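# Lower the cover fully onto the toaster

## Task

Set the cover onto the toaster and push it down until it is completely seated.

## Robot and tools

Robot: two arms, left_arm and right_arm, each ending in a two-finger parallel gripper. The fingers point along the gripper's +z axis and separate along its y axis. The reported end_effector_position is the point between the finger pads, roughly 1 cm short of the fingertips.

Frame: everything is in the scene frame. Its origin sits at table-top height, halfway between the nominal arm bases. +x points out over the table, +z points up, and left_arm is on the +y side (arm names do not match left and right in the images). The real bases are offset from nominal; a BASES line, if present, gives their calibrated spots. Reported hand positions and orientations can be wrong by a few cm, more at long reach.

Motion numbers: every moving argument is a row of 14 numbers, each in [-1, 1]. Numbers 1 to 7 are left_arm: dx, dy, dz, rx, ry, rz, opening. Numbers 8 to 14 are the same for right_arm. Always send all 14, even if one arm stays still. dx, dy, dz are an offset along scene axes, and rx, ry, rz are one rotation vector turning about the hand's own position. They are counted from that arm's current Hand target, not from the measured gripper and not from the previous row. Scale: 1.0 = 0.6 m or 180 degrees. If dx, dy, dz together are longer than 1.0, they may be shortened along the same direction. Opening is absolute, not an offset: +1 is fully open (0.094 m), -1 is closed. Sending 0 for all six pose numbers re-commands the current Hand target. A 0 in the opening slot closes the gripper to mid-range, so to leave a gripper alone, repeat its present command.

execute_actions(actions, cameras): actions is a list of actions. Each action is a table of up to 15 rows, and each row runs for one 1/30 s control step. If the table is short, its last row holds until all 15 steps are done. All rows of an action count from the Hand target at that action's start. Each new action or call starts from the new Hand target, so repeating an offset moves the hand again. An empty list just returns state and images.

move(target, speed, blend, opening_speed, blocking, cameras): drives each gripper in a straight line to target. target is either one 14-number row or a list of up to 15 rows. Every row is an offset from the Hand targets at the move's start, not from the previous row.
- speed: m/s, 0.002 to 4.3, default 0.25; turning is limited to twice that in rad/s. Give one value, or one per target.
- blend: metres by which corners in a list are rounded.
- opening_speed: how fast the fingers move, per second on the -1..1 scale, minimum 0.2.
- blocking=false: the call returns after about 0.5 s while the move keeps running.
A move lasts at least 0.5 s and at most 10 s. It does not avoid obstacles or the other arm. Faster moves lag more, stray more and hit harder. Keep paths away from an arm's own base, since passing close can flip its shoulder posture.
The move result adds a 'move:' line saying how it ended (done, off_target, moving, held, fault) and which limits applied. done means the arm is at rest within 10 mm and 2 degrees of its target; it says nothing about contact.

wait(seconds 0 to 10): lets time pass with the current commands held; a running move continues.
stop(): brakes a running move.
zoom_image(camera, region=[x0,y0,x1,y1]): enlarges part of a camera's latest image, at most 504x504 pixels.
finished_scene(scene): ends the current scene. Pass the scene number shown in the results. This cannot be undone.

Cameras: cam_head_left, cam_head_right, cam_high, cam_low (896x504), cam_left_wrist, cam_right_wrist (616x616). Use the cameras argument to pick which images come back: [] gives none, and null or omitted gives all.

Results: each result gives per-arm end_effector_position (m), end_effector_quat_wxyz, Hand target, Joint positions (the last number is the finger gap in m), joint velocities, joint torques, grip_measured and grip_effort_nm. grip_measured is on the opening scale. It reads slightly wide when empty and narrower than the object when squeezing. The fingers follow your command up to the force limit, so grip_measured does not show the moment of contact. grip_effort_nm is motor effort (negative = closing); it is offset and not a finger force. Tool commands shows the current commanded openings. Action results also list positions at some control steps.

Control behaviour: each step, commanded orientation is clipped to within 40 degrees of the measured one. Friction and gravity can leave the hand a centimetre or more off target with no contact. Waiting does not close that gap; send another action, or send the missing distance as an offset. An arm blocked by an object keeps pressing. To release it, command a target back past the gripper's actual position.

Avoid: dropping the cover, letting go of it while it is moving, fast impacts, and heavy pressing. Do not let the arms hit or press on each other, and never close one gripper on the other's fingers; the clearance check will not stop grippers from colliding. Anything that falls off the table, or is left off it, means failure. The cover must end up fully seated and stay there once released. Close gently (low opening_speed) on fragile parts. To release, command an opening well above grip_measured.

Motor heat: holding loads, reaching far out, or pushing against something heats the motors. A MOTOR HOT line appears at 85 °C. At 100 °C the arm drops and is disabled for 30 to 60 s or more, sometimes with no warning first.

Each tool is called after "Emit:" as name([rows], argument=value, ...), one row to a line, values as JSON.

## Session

Emit:
execute_actions(actions=[])

Emit:
zoom_image(camera="cam_head_right", region=[300, 100, 700, 400])

Emit:
zoom_image(camera="cam_high", region=[300, 120, 650, 420])

Scene clock: 0.00 s.
left_arm: end_effector_position=(+0.8167, +0.4024, +0.3455) grip_measured=+1.000 grip_effort_nm=n/a end_effector_quat_wxyz=(+0.461, -0.430, +0.774, -0.063) | right_arm: end_effector_position=(+0.1964, -0.4644, +0.2507) grip_measured=+1.000 grip_effort_nm=n/a end_effector_quat_wxyz=(-0.002, +0.125, +0.992, +0.026)
Joint positions: left_arm=[0.121 2.185 2.374 -0.807 -0.201 -0.783 0.094] | right_arm=[-0.96 1.164 1.053 -1.499 -0.034 -0.672 0.094]
Joint velocities: within noise
Joint torques (N m): no reading
Heat: left arm: hottest shoulder 30 °C; right arm: hottest shoulder 30 °C.
Hand target: left_arm +0.8174, +0.4026, +0.3706; +0.478, -0.427, +0.764, -0.070 | right_arm +0.2003, -0.4695, +0.2586; +0.006, +0.125, +0.992, +0.018
Tool commands: left_gripper/opening=+1.0 right_gripper/opening=+1.0

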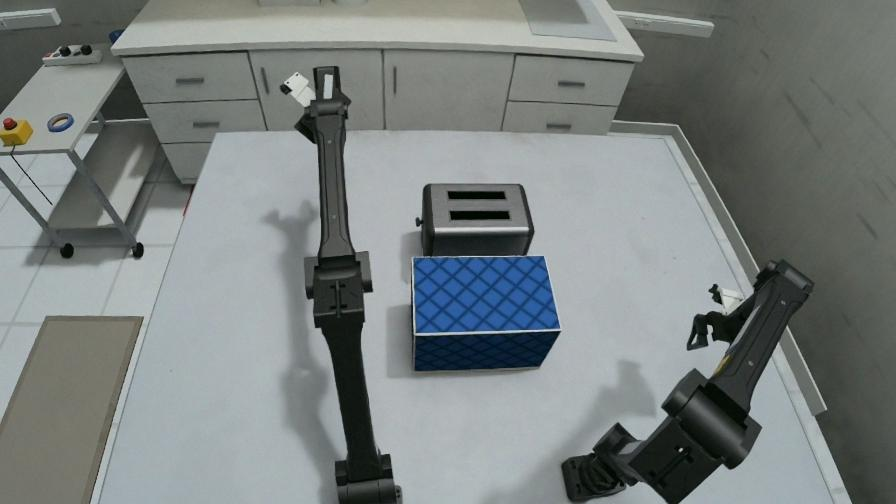

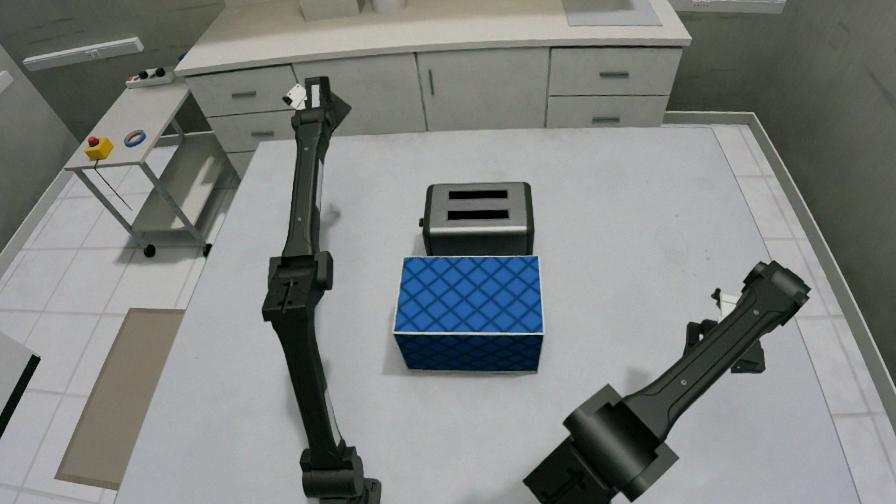

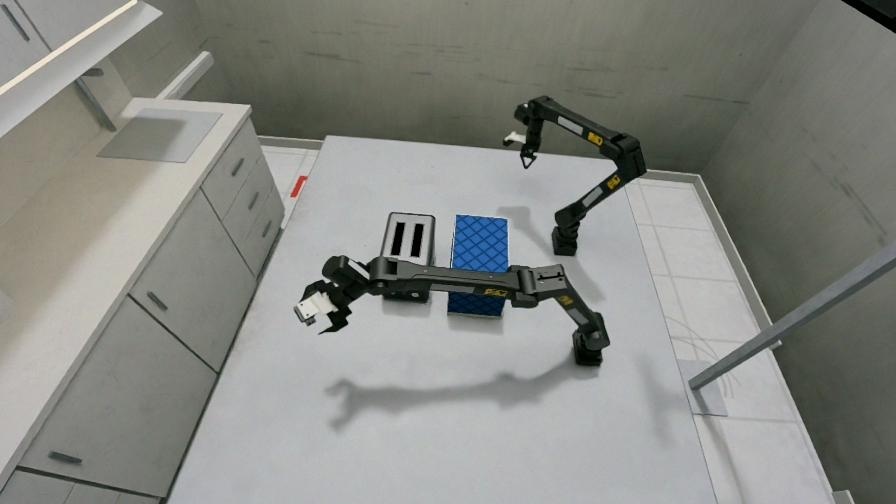

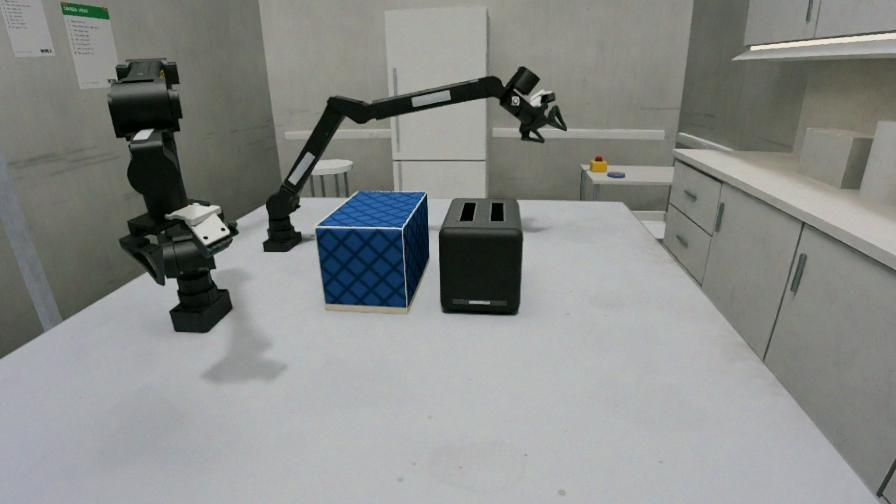

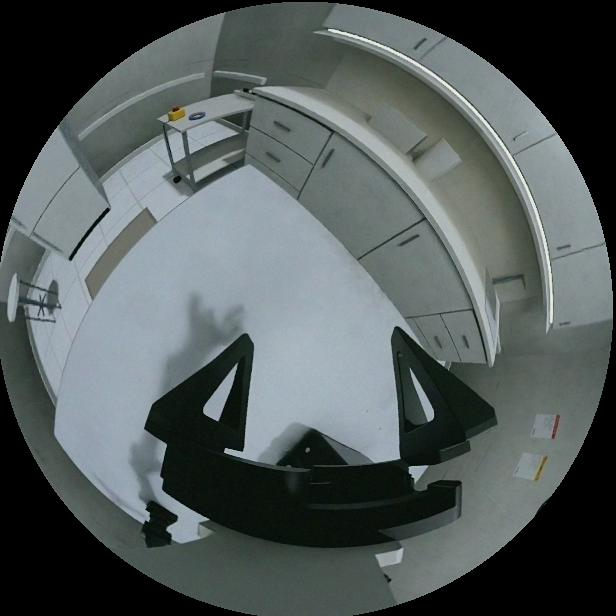

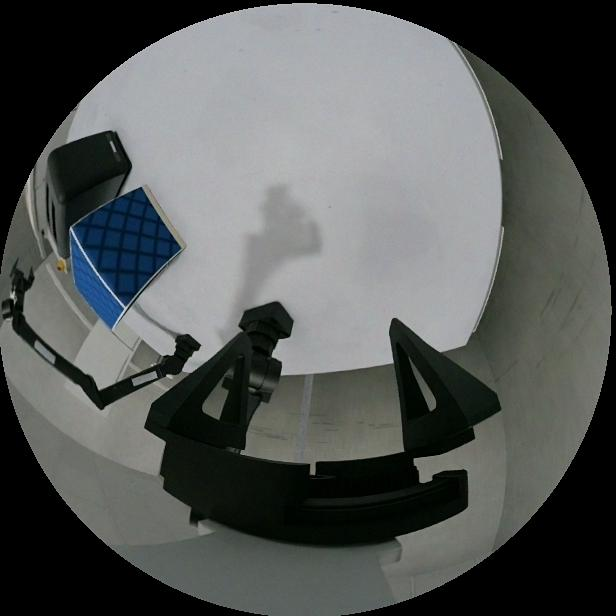

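Scaled by 1.260.

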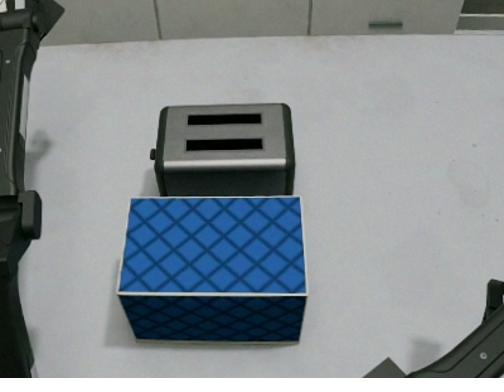

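Scaled by 1.440.

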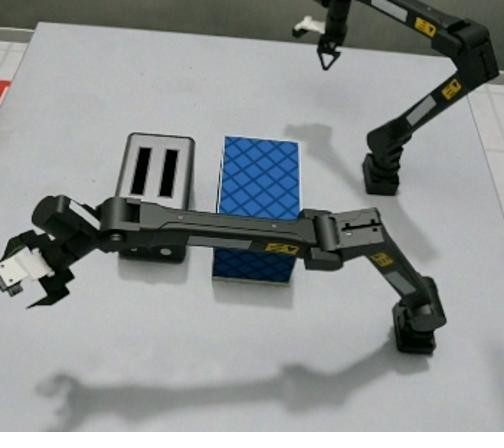

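Emit:
move([
  [-0.804,-0.2,0.03,-0.16,0.195,-0.405,1,0.224,0.3,0.1,0.236,-0.027,0.077,1],
  [-0.804,-0.271,-0.134,-0.16,0.195,-0.405,1,0.224,0.383,0.052,0.236,-0.027,0.077,1],
], speed=0.4, blend=0.02)

Scene clock: 17.80 s.
left_arm: end_effector_position=(+0.3338, +0.2437, +0.2862) grip_measured=+1.000 grip_effort_nm=0.007 end_effector_quat_wxyz=(+0.006, -0.014, +0.924, -0.383) | right_arm: end_effector_position=(+0.3340, -0.2424, +0.2940) grip_measured=+1.000 grip_effort_nm=-0.002 end_effector_quat_wxyz=(+0.045, +0.005, +0.933, +0.358)
Joint positions: left_arm=[0.273 1.4 1.271 -1.682 0.755 0.343 0.094] | right_arm=[-0.438 1.276 1.137 -1.671 -0.705 -0.479 0.094]
Joint torques (N m): left_arm=[-1.2 -11.99 7.72 -0.61 0.35 0.24] | right_arm=[-0.38 -5.54 8.39 -0.46 -0.62 0.24]
Heat: left arm: hottest elbow 33 °C; right arm: hottest shoulder 30 °C.
Hand target: left_arm +0.3350, +0.2400, +0.2903; -0.001, +0.001, +0.923, -0.384 | right_arm +0.3348, -0.2398, +0.2896; -0.001, +0.000, +0.925, +0.381
Off the commanded pose: left_arm 0.006 m, 2 deg | right_arm 0.005 m, 6 deg.
joint sent to its limit (left arm) — joint 4 (wrist pitch), lower limit. The joint targets still meet the commanded pose.
joint sent to its limit (right arm) — joint 4 (wrist pitch), lower limit. The joint targets are off in orientation, not in position.
move: off_target (right_arm)

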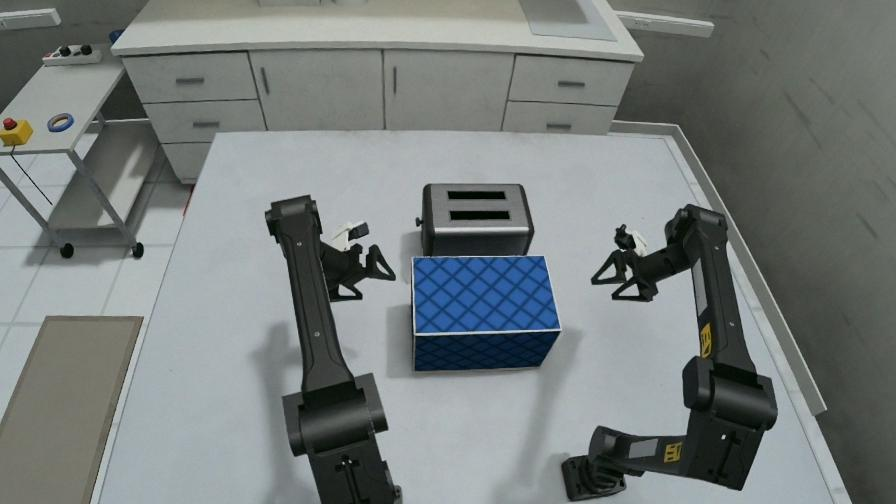

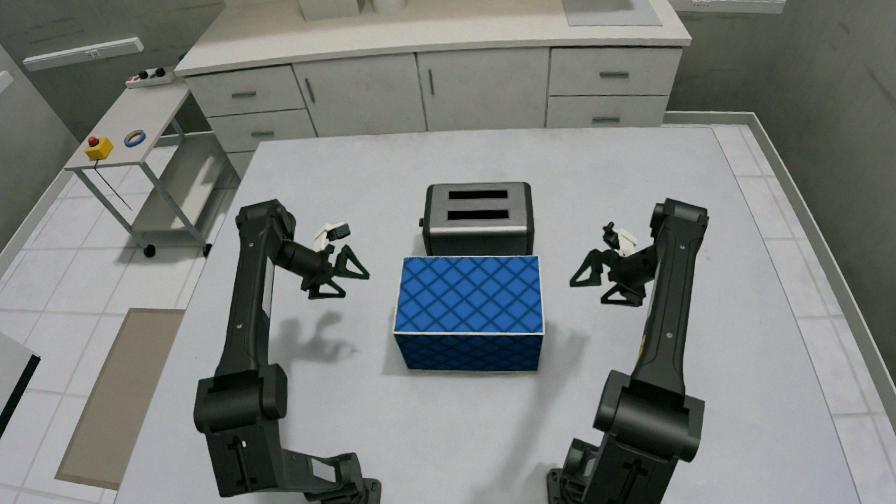

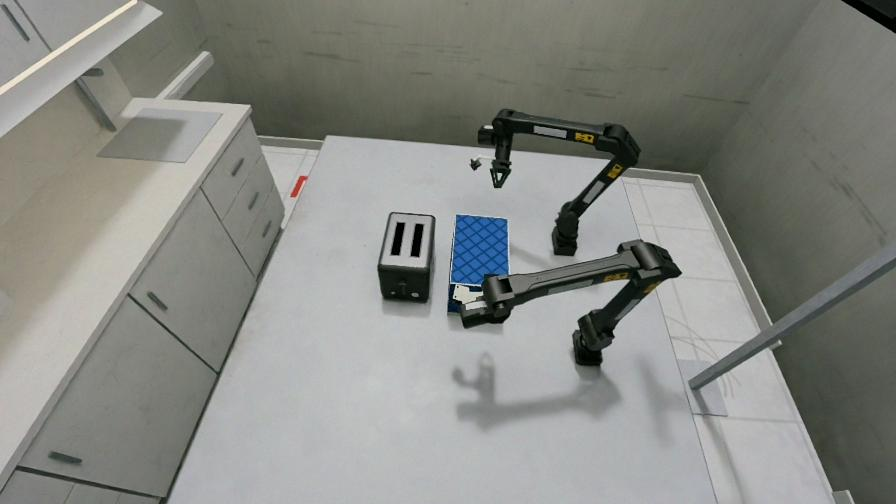

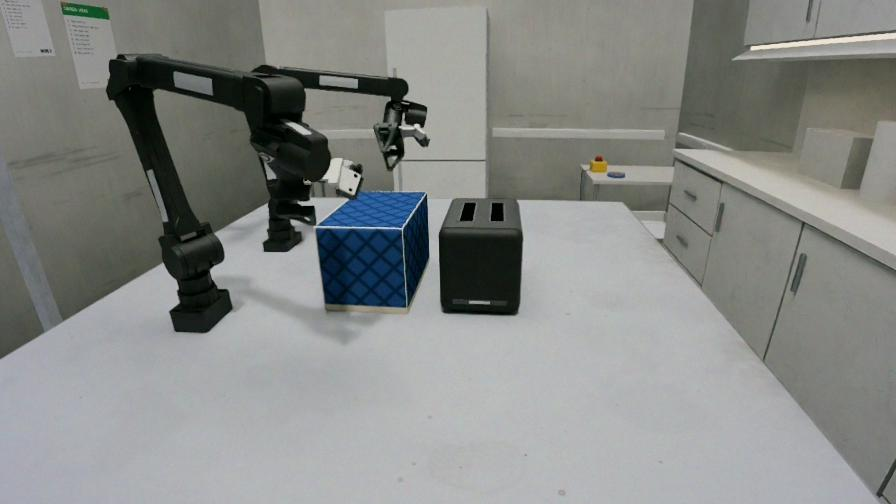

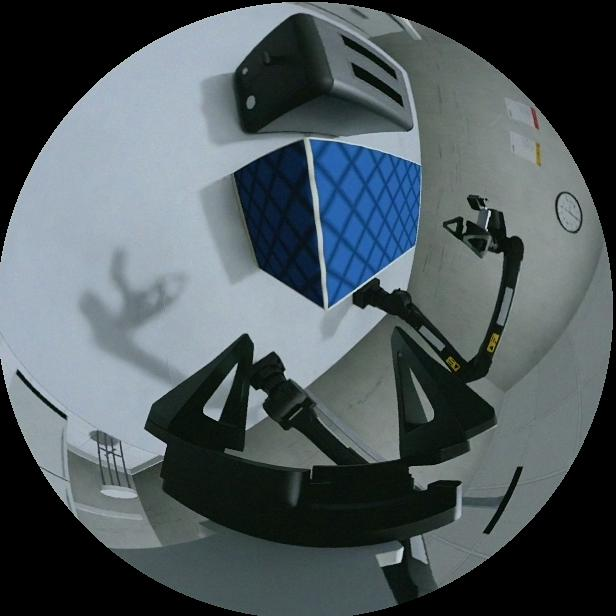

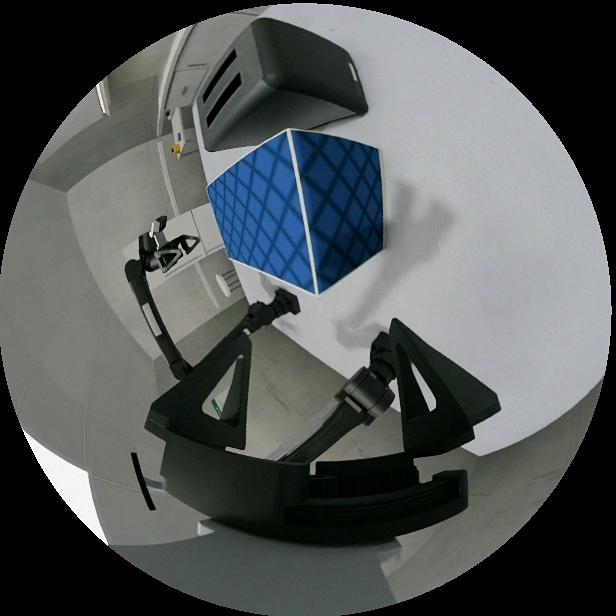

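Emit:
move([
  [0.02,-0.167,-0.175,0,0,0,1,0.02,0.167,-0.175,0,0,0,1],
  [0.02,-0.167,-0.175,0,0,0,-0.95,0.02,0.167,-0.175,0,0,0,-0.95],
])

Scene clock: 23.67 s.
left_arm: end_effector_position=(+0.3442, +0.1415, +0.1889) grip_measured=-0.889 grip_effort_nm=-1.018 end_effector_quat_wxyz=(+0.001, +0.001, +0.922, -0.386) | right_arm: end_effector_position=(+0.3490, -0.1406, +0.1937) grip_measured=-0.921 grip_effort_nm=-0.979 end_effector_quat_wxyz=(+0.011, -0.006, +0.923, +0.385)
Joint positions: left_arm=[0.007 1.421 1.031 -1.193 0.794 0.019 0.005] | right_arm=[-0.147 1.336 0.905 -1.23 -0.787 -0.162 0.004]
Joint torques (N m): left_arm=[-0.85 -10.81 6.89 0.34 0.25 0.07] | right_arm=[-0.5 -6.12 7.12 0.32 -0.07 0.21]
Heat: left arm: hottest elbow 33 °C; right arm: hottest shoulder 30 °C.
Hand target: left_arm +0.3470, +0.1398, +0.1851; -0.001, +0.000, +0.923, -0.384 | right_arm +0.3467, -0.1395, +0.1846; -0.001, +0.000, +0.925, +0.381
Off the commanded pose: left_arm 0.005 m, 0 deg | right_arm 0.009 m, 2 deg.
move: done

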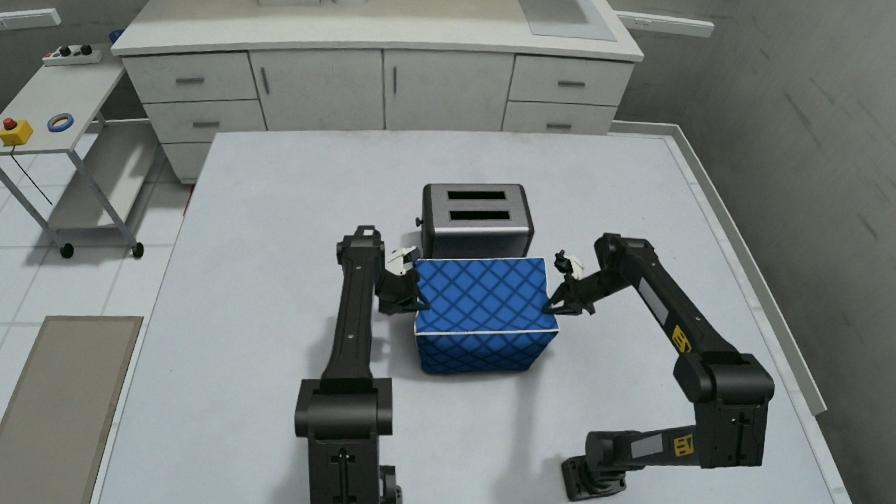

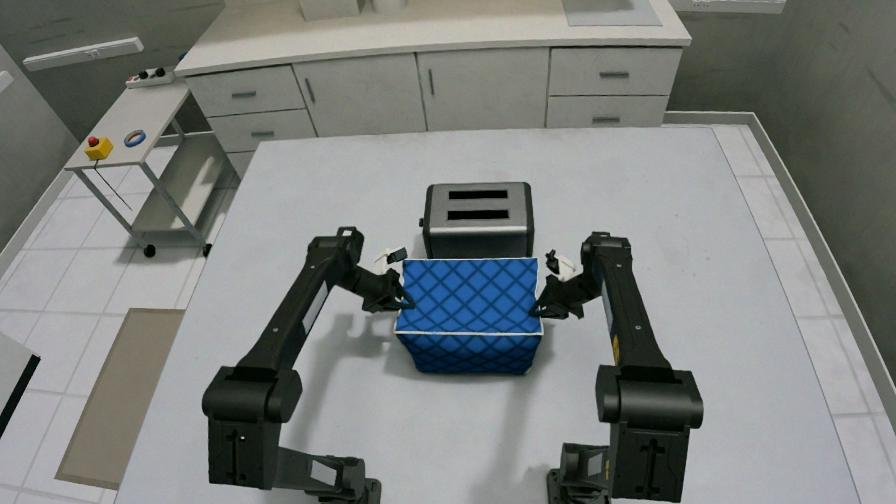

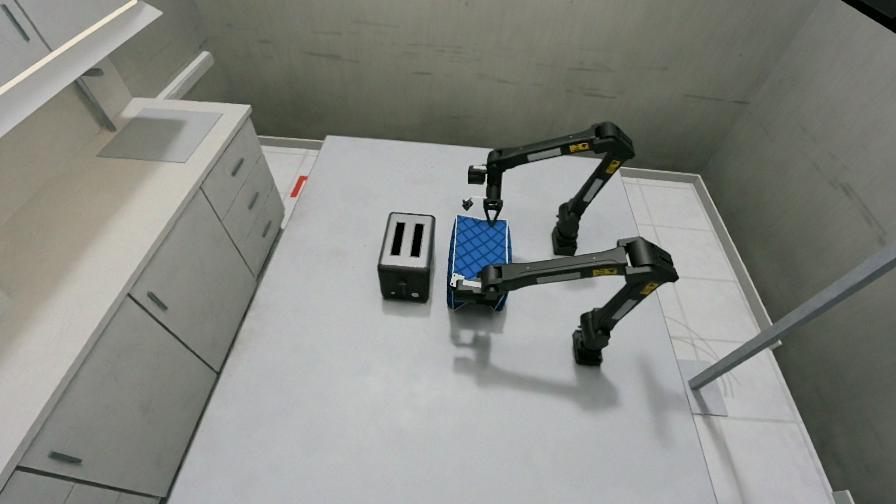

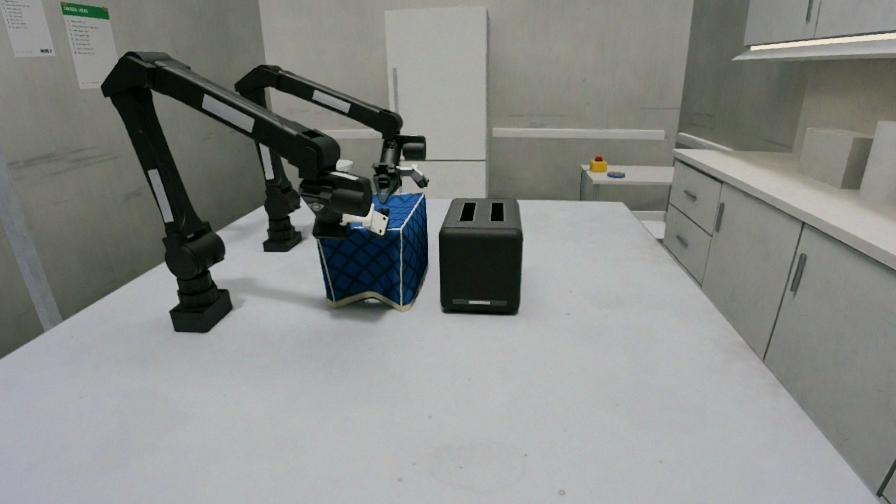

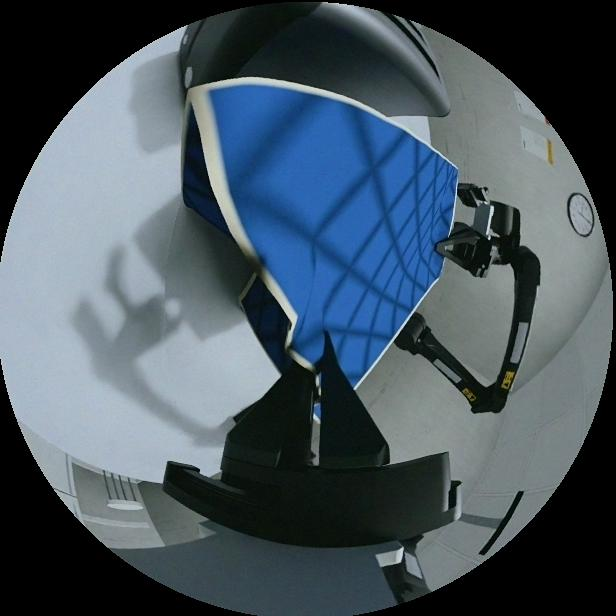

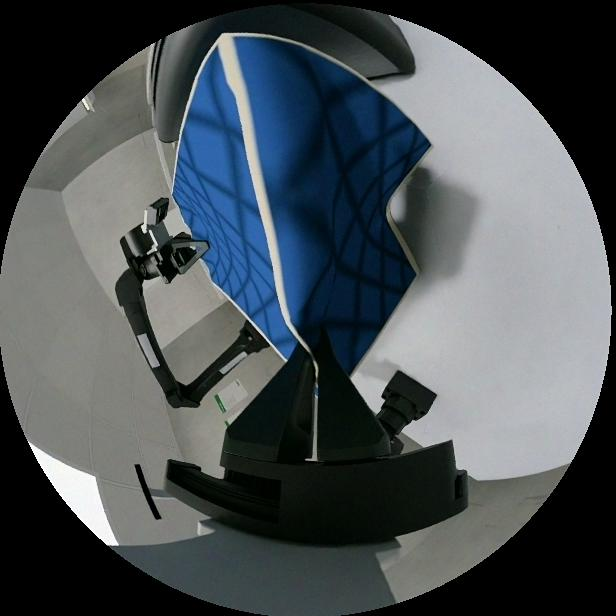

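Emit:
move([
  [0,0,0.42,0,0,0,-1,0,0,0.42,0,0,0,-1],
  [0.08,0,0.42,0.28,0,0,-1,0.08,0,0.42,-0.28,0,0,-1],
])

Scene clock: 31.63 s.
left_arm: end_effector_position=(+0.3852, +0.1304, +0.4179) grip_measured=-0.891 grip_effort_nm=-1.028 end_effector_quat_wxyz=(+0.119, +0.019, +0.993, -0.008) | right_arm: end_effector_position=(+0.3837, -0.1308, +0.4186) grip_measured=-0.929 grip_effort_nm=-1.038 end_effector_quat_wxyz=(+0.104, -0.019, +0.994, -0.002)
Joint positions: left_arm=[-0.32 1.411 1.754 -1.681 -0.054 -0.271 0.005] | right_arm=[0.235 1.266 1.568 -1.672 0.056 0.227 0.003]
Joint torques (N m): left_arm=[1.2 -11.69 10.82 0.06 -1.23 -0.05] | right_arm=[-1.96 -6.48 13.63 0.25 1.47 0.3]
Heat: left arm: hottest elbow 34 °C; right arm: hottest shoulder 30 °C.
Hand target: left_arm +0.3949, +0.1398, +0.4373; -0.001, +0.000, +0.999, +0.046 | right_arm +0.3947, -0.1395, +0.4366; -0.001, +0.001, +0.999, -0.049
Off the commanded pose: left_arm 0.024 m, 15 deg | right_arm 0.023 m, 13 deg.
joint sent to its limit (left arm) — joint 4 (wrist pitch), lower limit. The joint targets are off in orientation, not in position.
joint sent to its limit (right arm) — joint 4 (wrist pitch), lower limit. The joint targets are off in orientation, not in position.
move: off_target (left_arm, right_arm)

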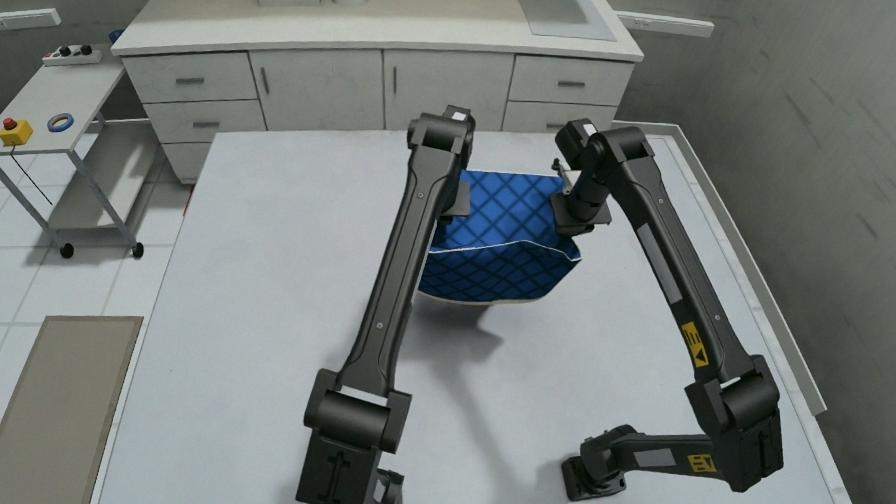

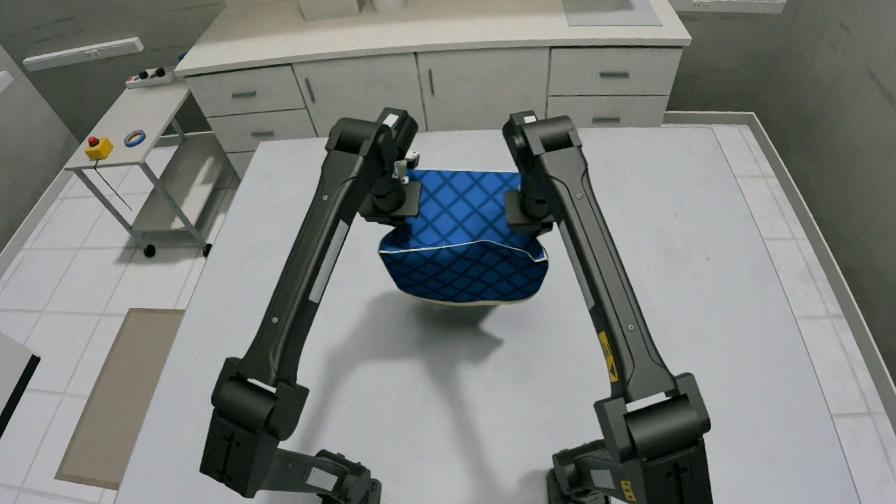

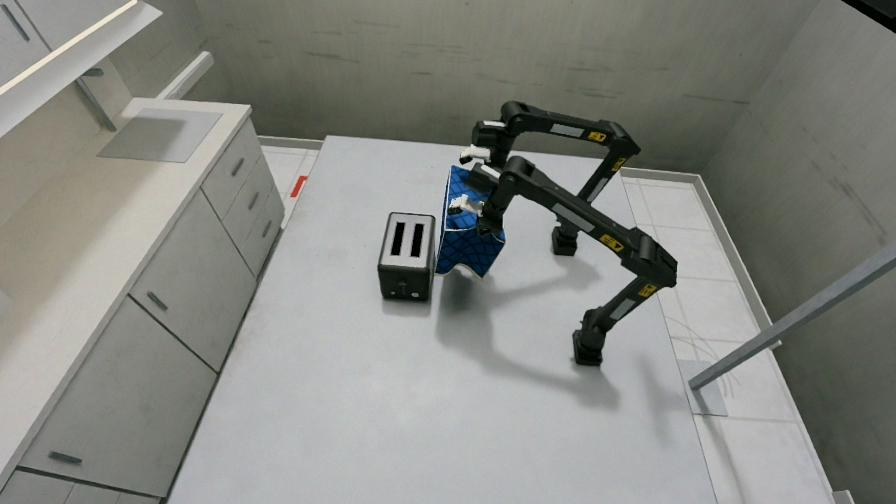

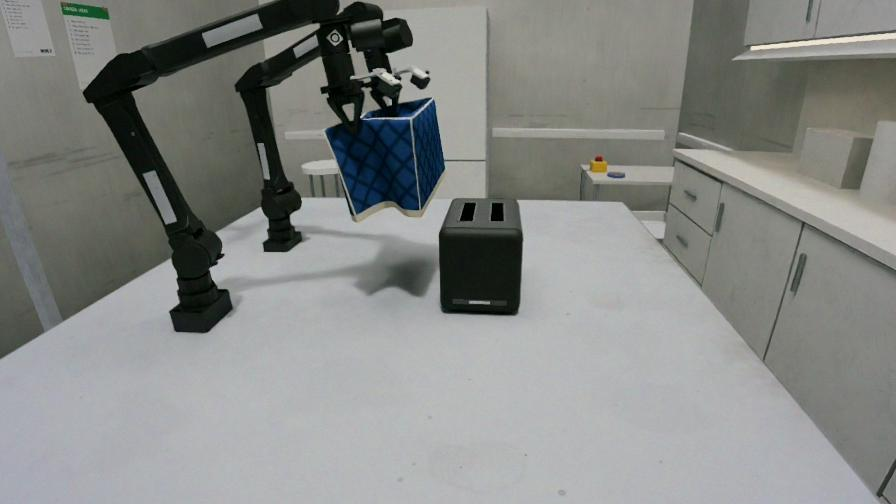

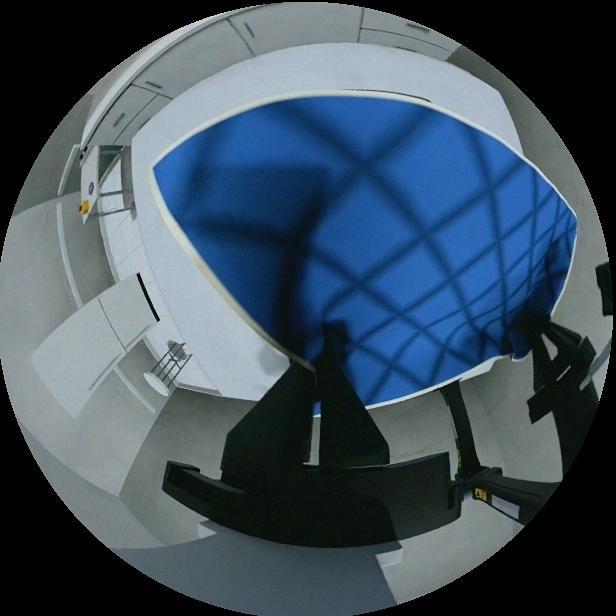

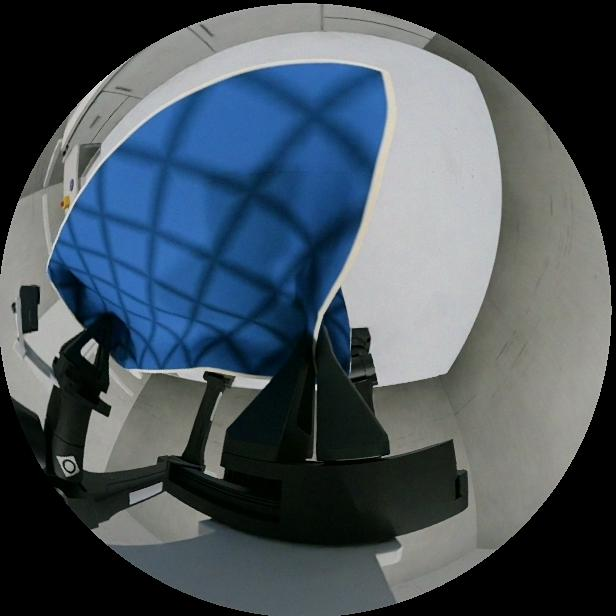

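Emit:
move([
  [0,0,0.05,0,0,0,-1,0,0,0.05,0,0,0,-1],
  [0.355,0.04,0.05,0,0,0,-1,0.355,0.01,0.05,0,0,0,-1],
])

Emit:
zoom_image(camera="cam_low", region=[350, 60, 600, 330])

Emit:
zoom_image(camera="cam_high", region=[340, 130, 500, 320])

Scene clock: 43.97 s.
left_arm: end_effector_position=(+0.5997, +0.1437, +0.4527) grip_measured=-0.891 grip_effort_nm=-1.033 end_effector_quat_wxyz=(+0.223, +0.020, +0.975, +0.001) | right_arm: end_effector_position=(+0.5963, -0.1174, +0.4541) grip_measured=-0.929 grip_effort_nm=-1.033 end_effector_quat_wxyz=(+0.177, -0.011, +0.984, -0.006)
Joint positions: left_arm=[-0.204 1.937 2.491 -1.683 -0.079 -0.14 0.005] | right_arm=[0.168 1.788 2.236 -1.672 0.08 0.169 0.003]
Joint torques (N m): left_arm=[1.79 -19.84 10.36 0.35 -0.59 0.11] | right_arm=[-3.02 -12.75 13.61 0.49 0.73 -0.06]
Heat: left arm: hottest elbow 36 °C; right arm: hottest shoulder 30 °C.
Hand target: left_arm +0.6079, +0.1639, +0.4673; -0.001, +0.000, +0.999, +0.046 | right_arm +0.6077, -0.1335, +0.4667; -0.001, +0.001, +0.999, -0.049
Off the commanded pose: left_arm 0.026 m, 26 deg | right_arm 0.023 m, 21 deg.
joint sent to its limit (left arm) — joint 4 (wrist pitch), lower limit. The joint targets are off in orientation, not in position.
joint sent to its limit (right arm) — joint 4 (wrist pitch), lower limit. The joint targets are off in orientation, not in position.
move: off_target (left_arm, right_arm)

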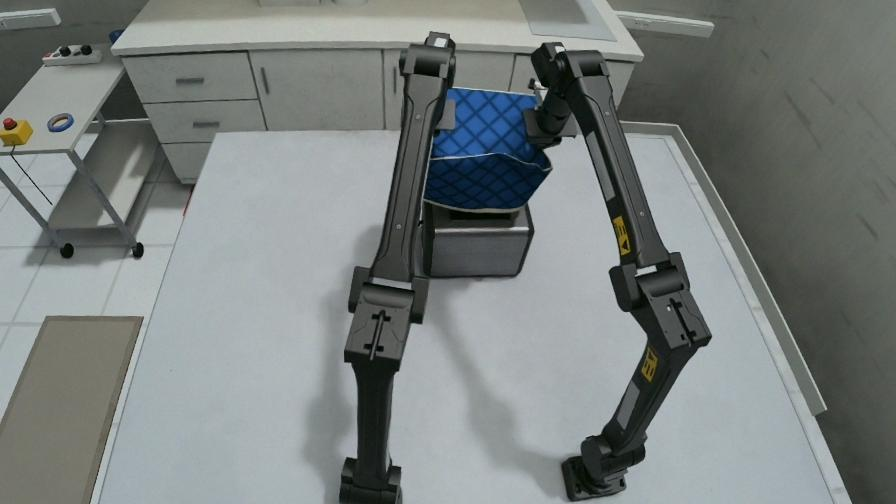

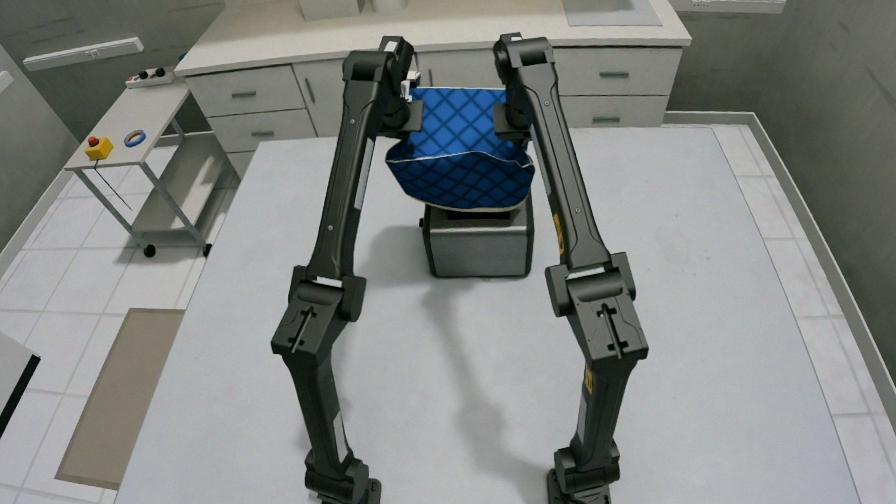

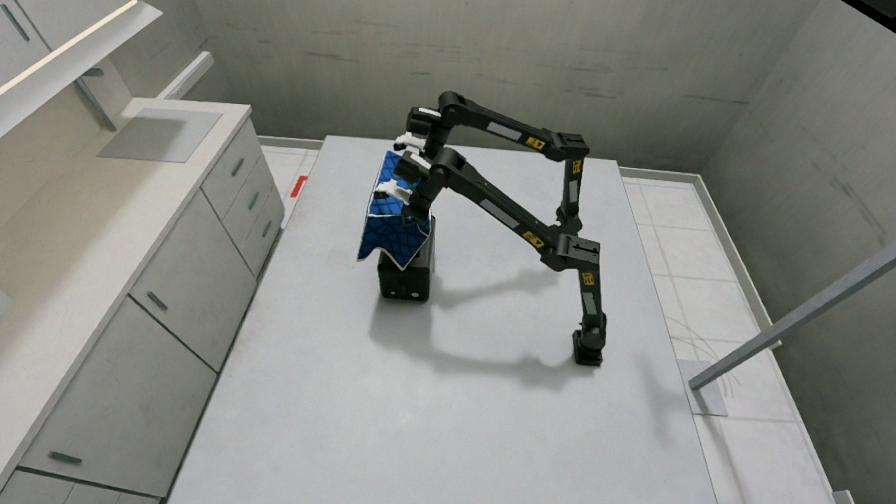

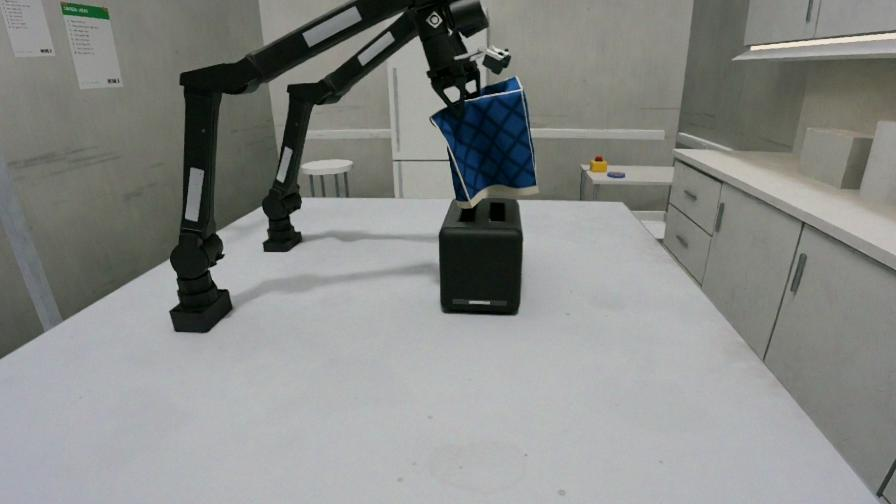

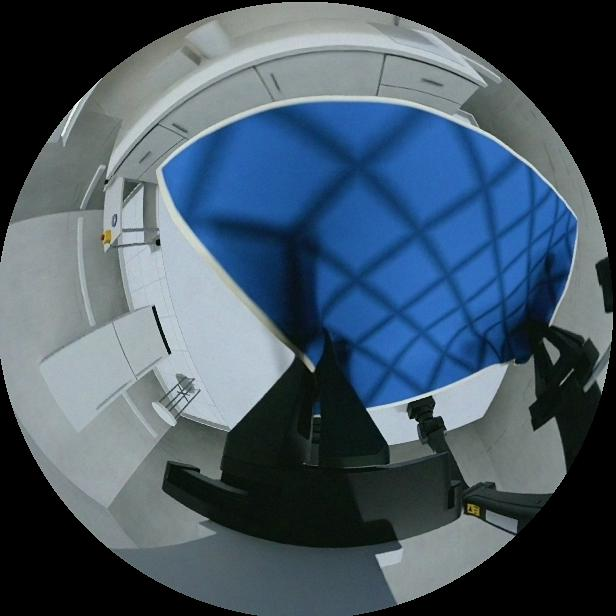

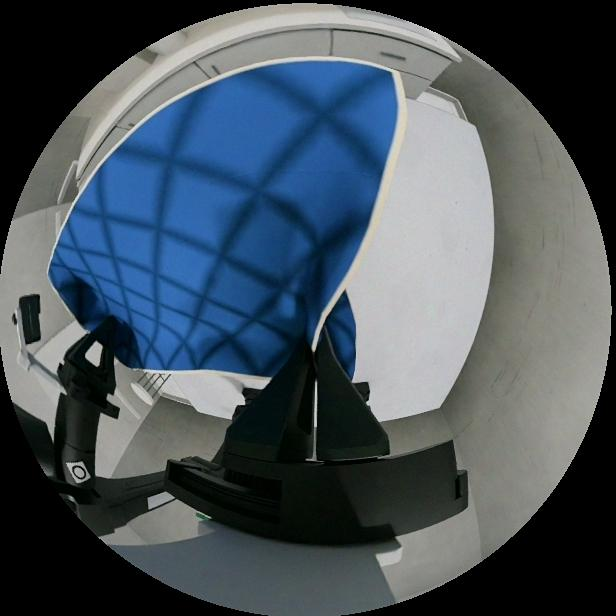

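Scaled by 1.867.

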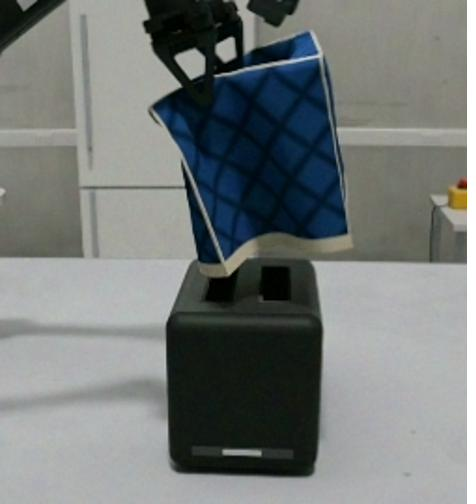

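Scaled by 2.653.

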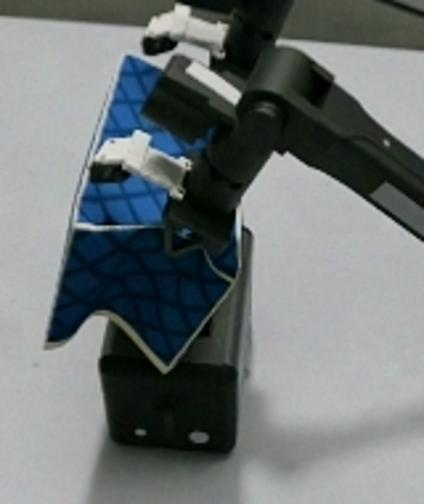

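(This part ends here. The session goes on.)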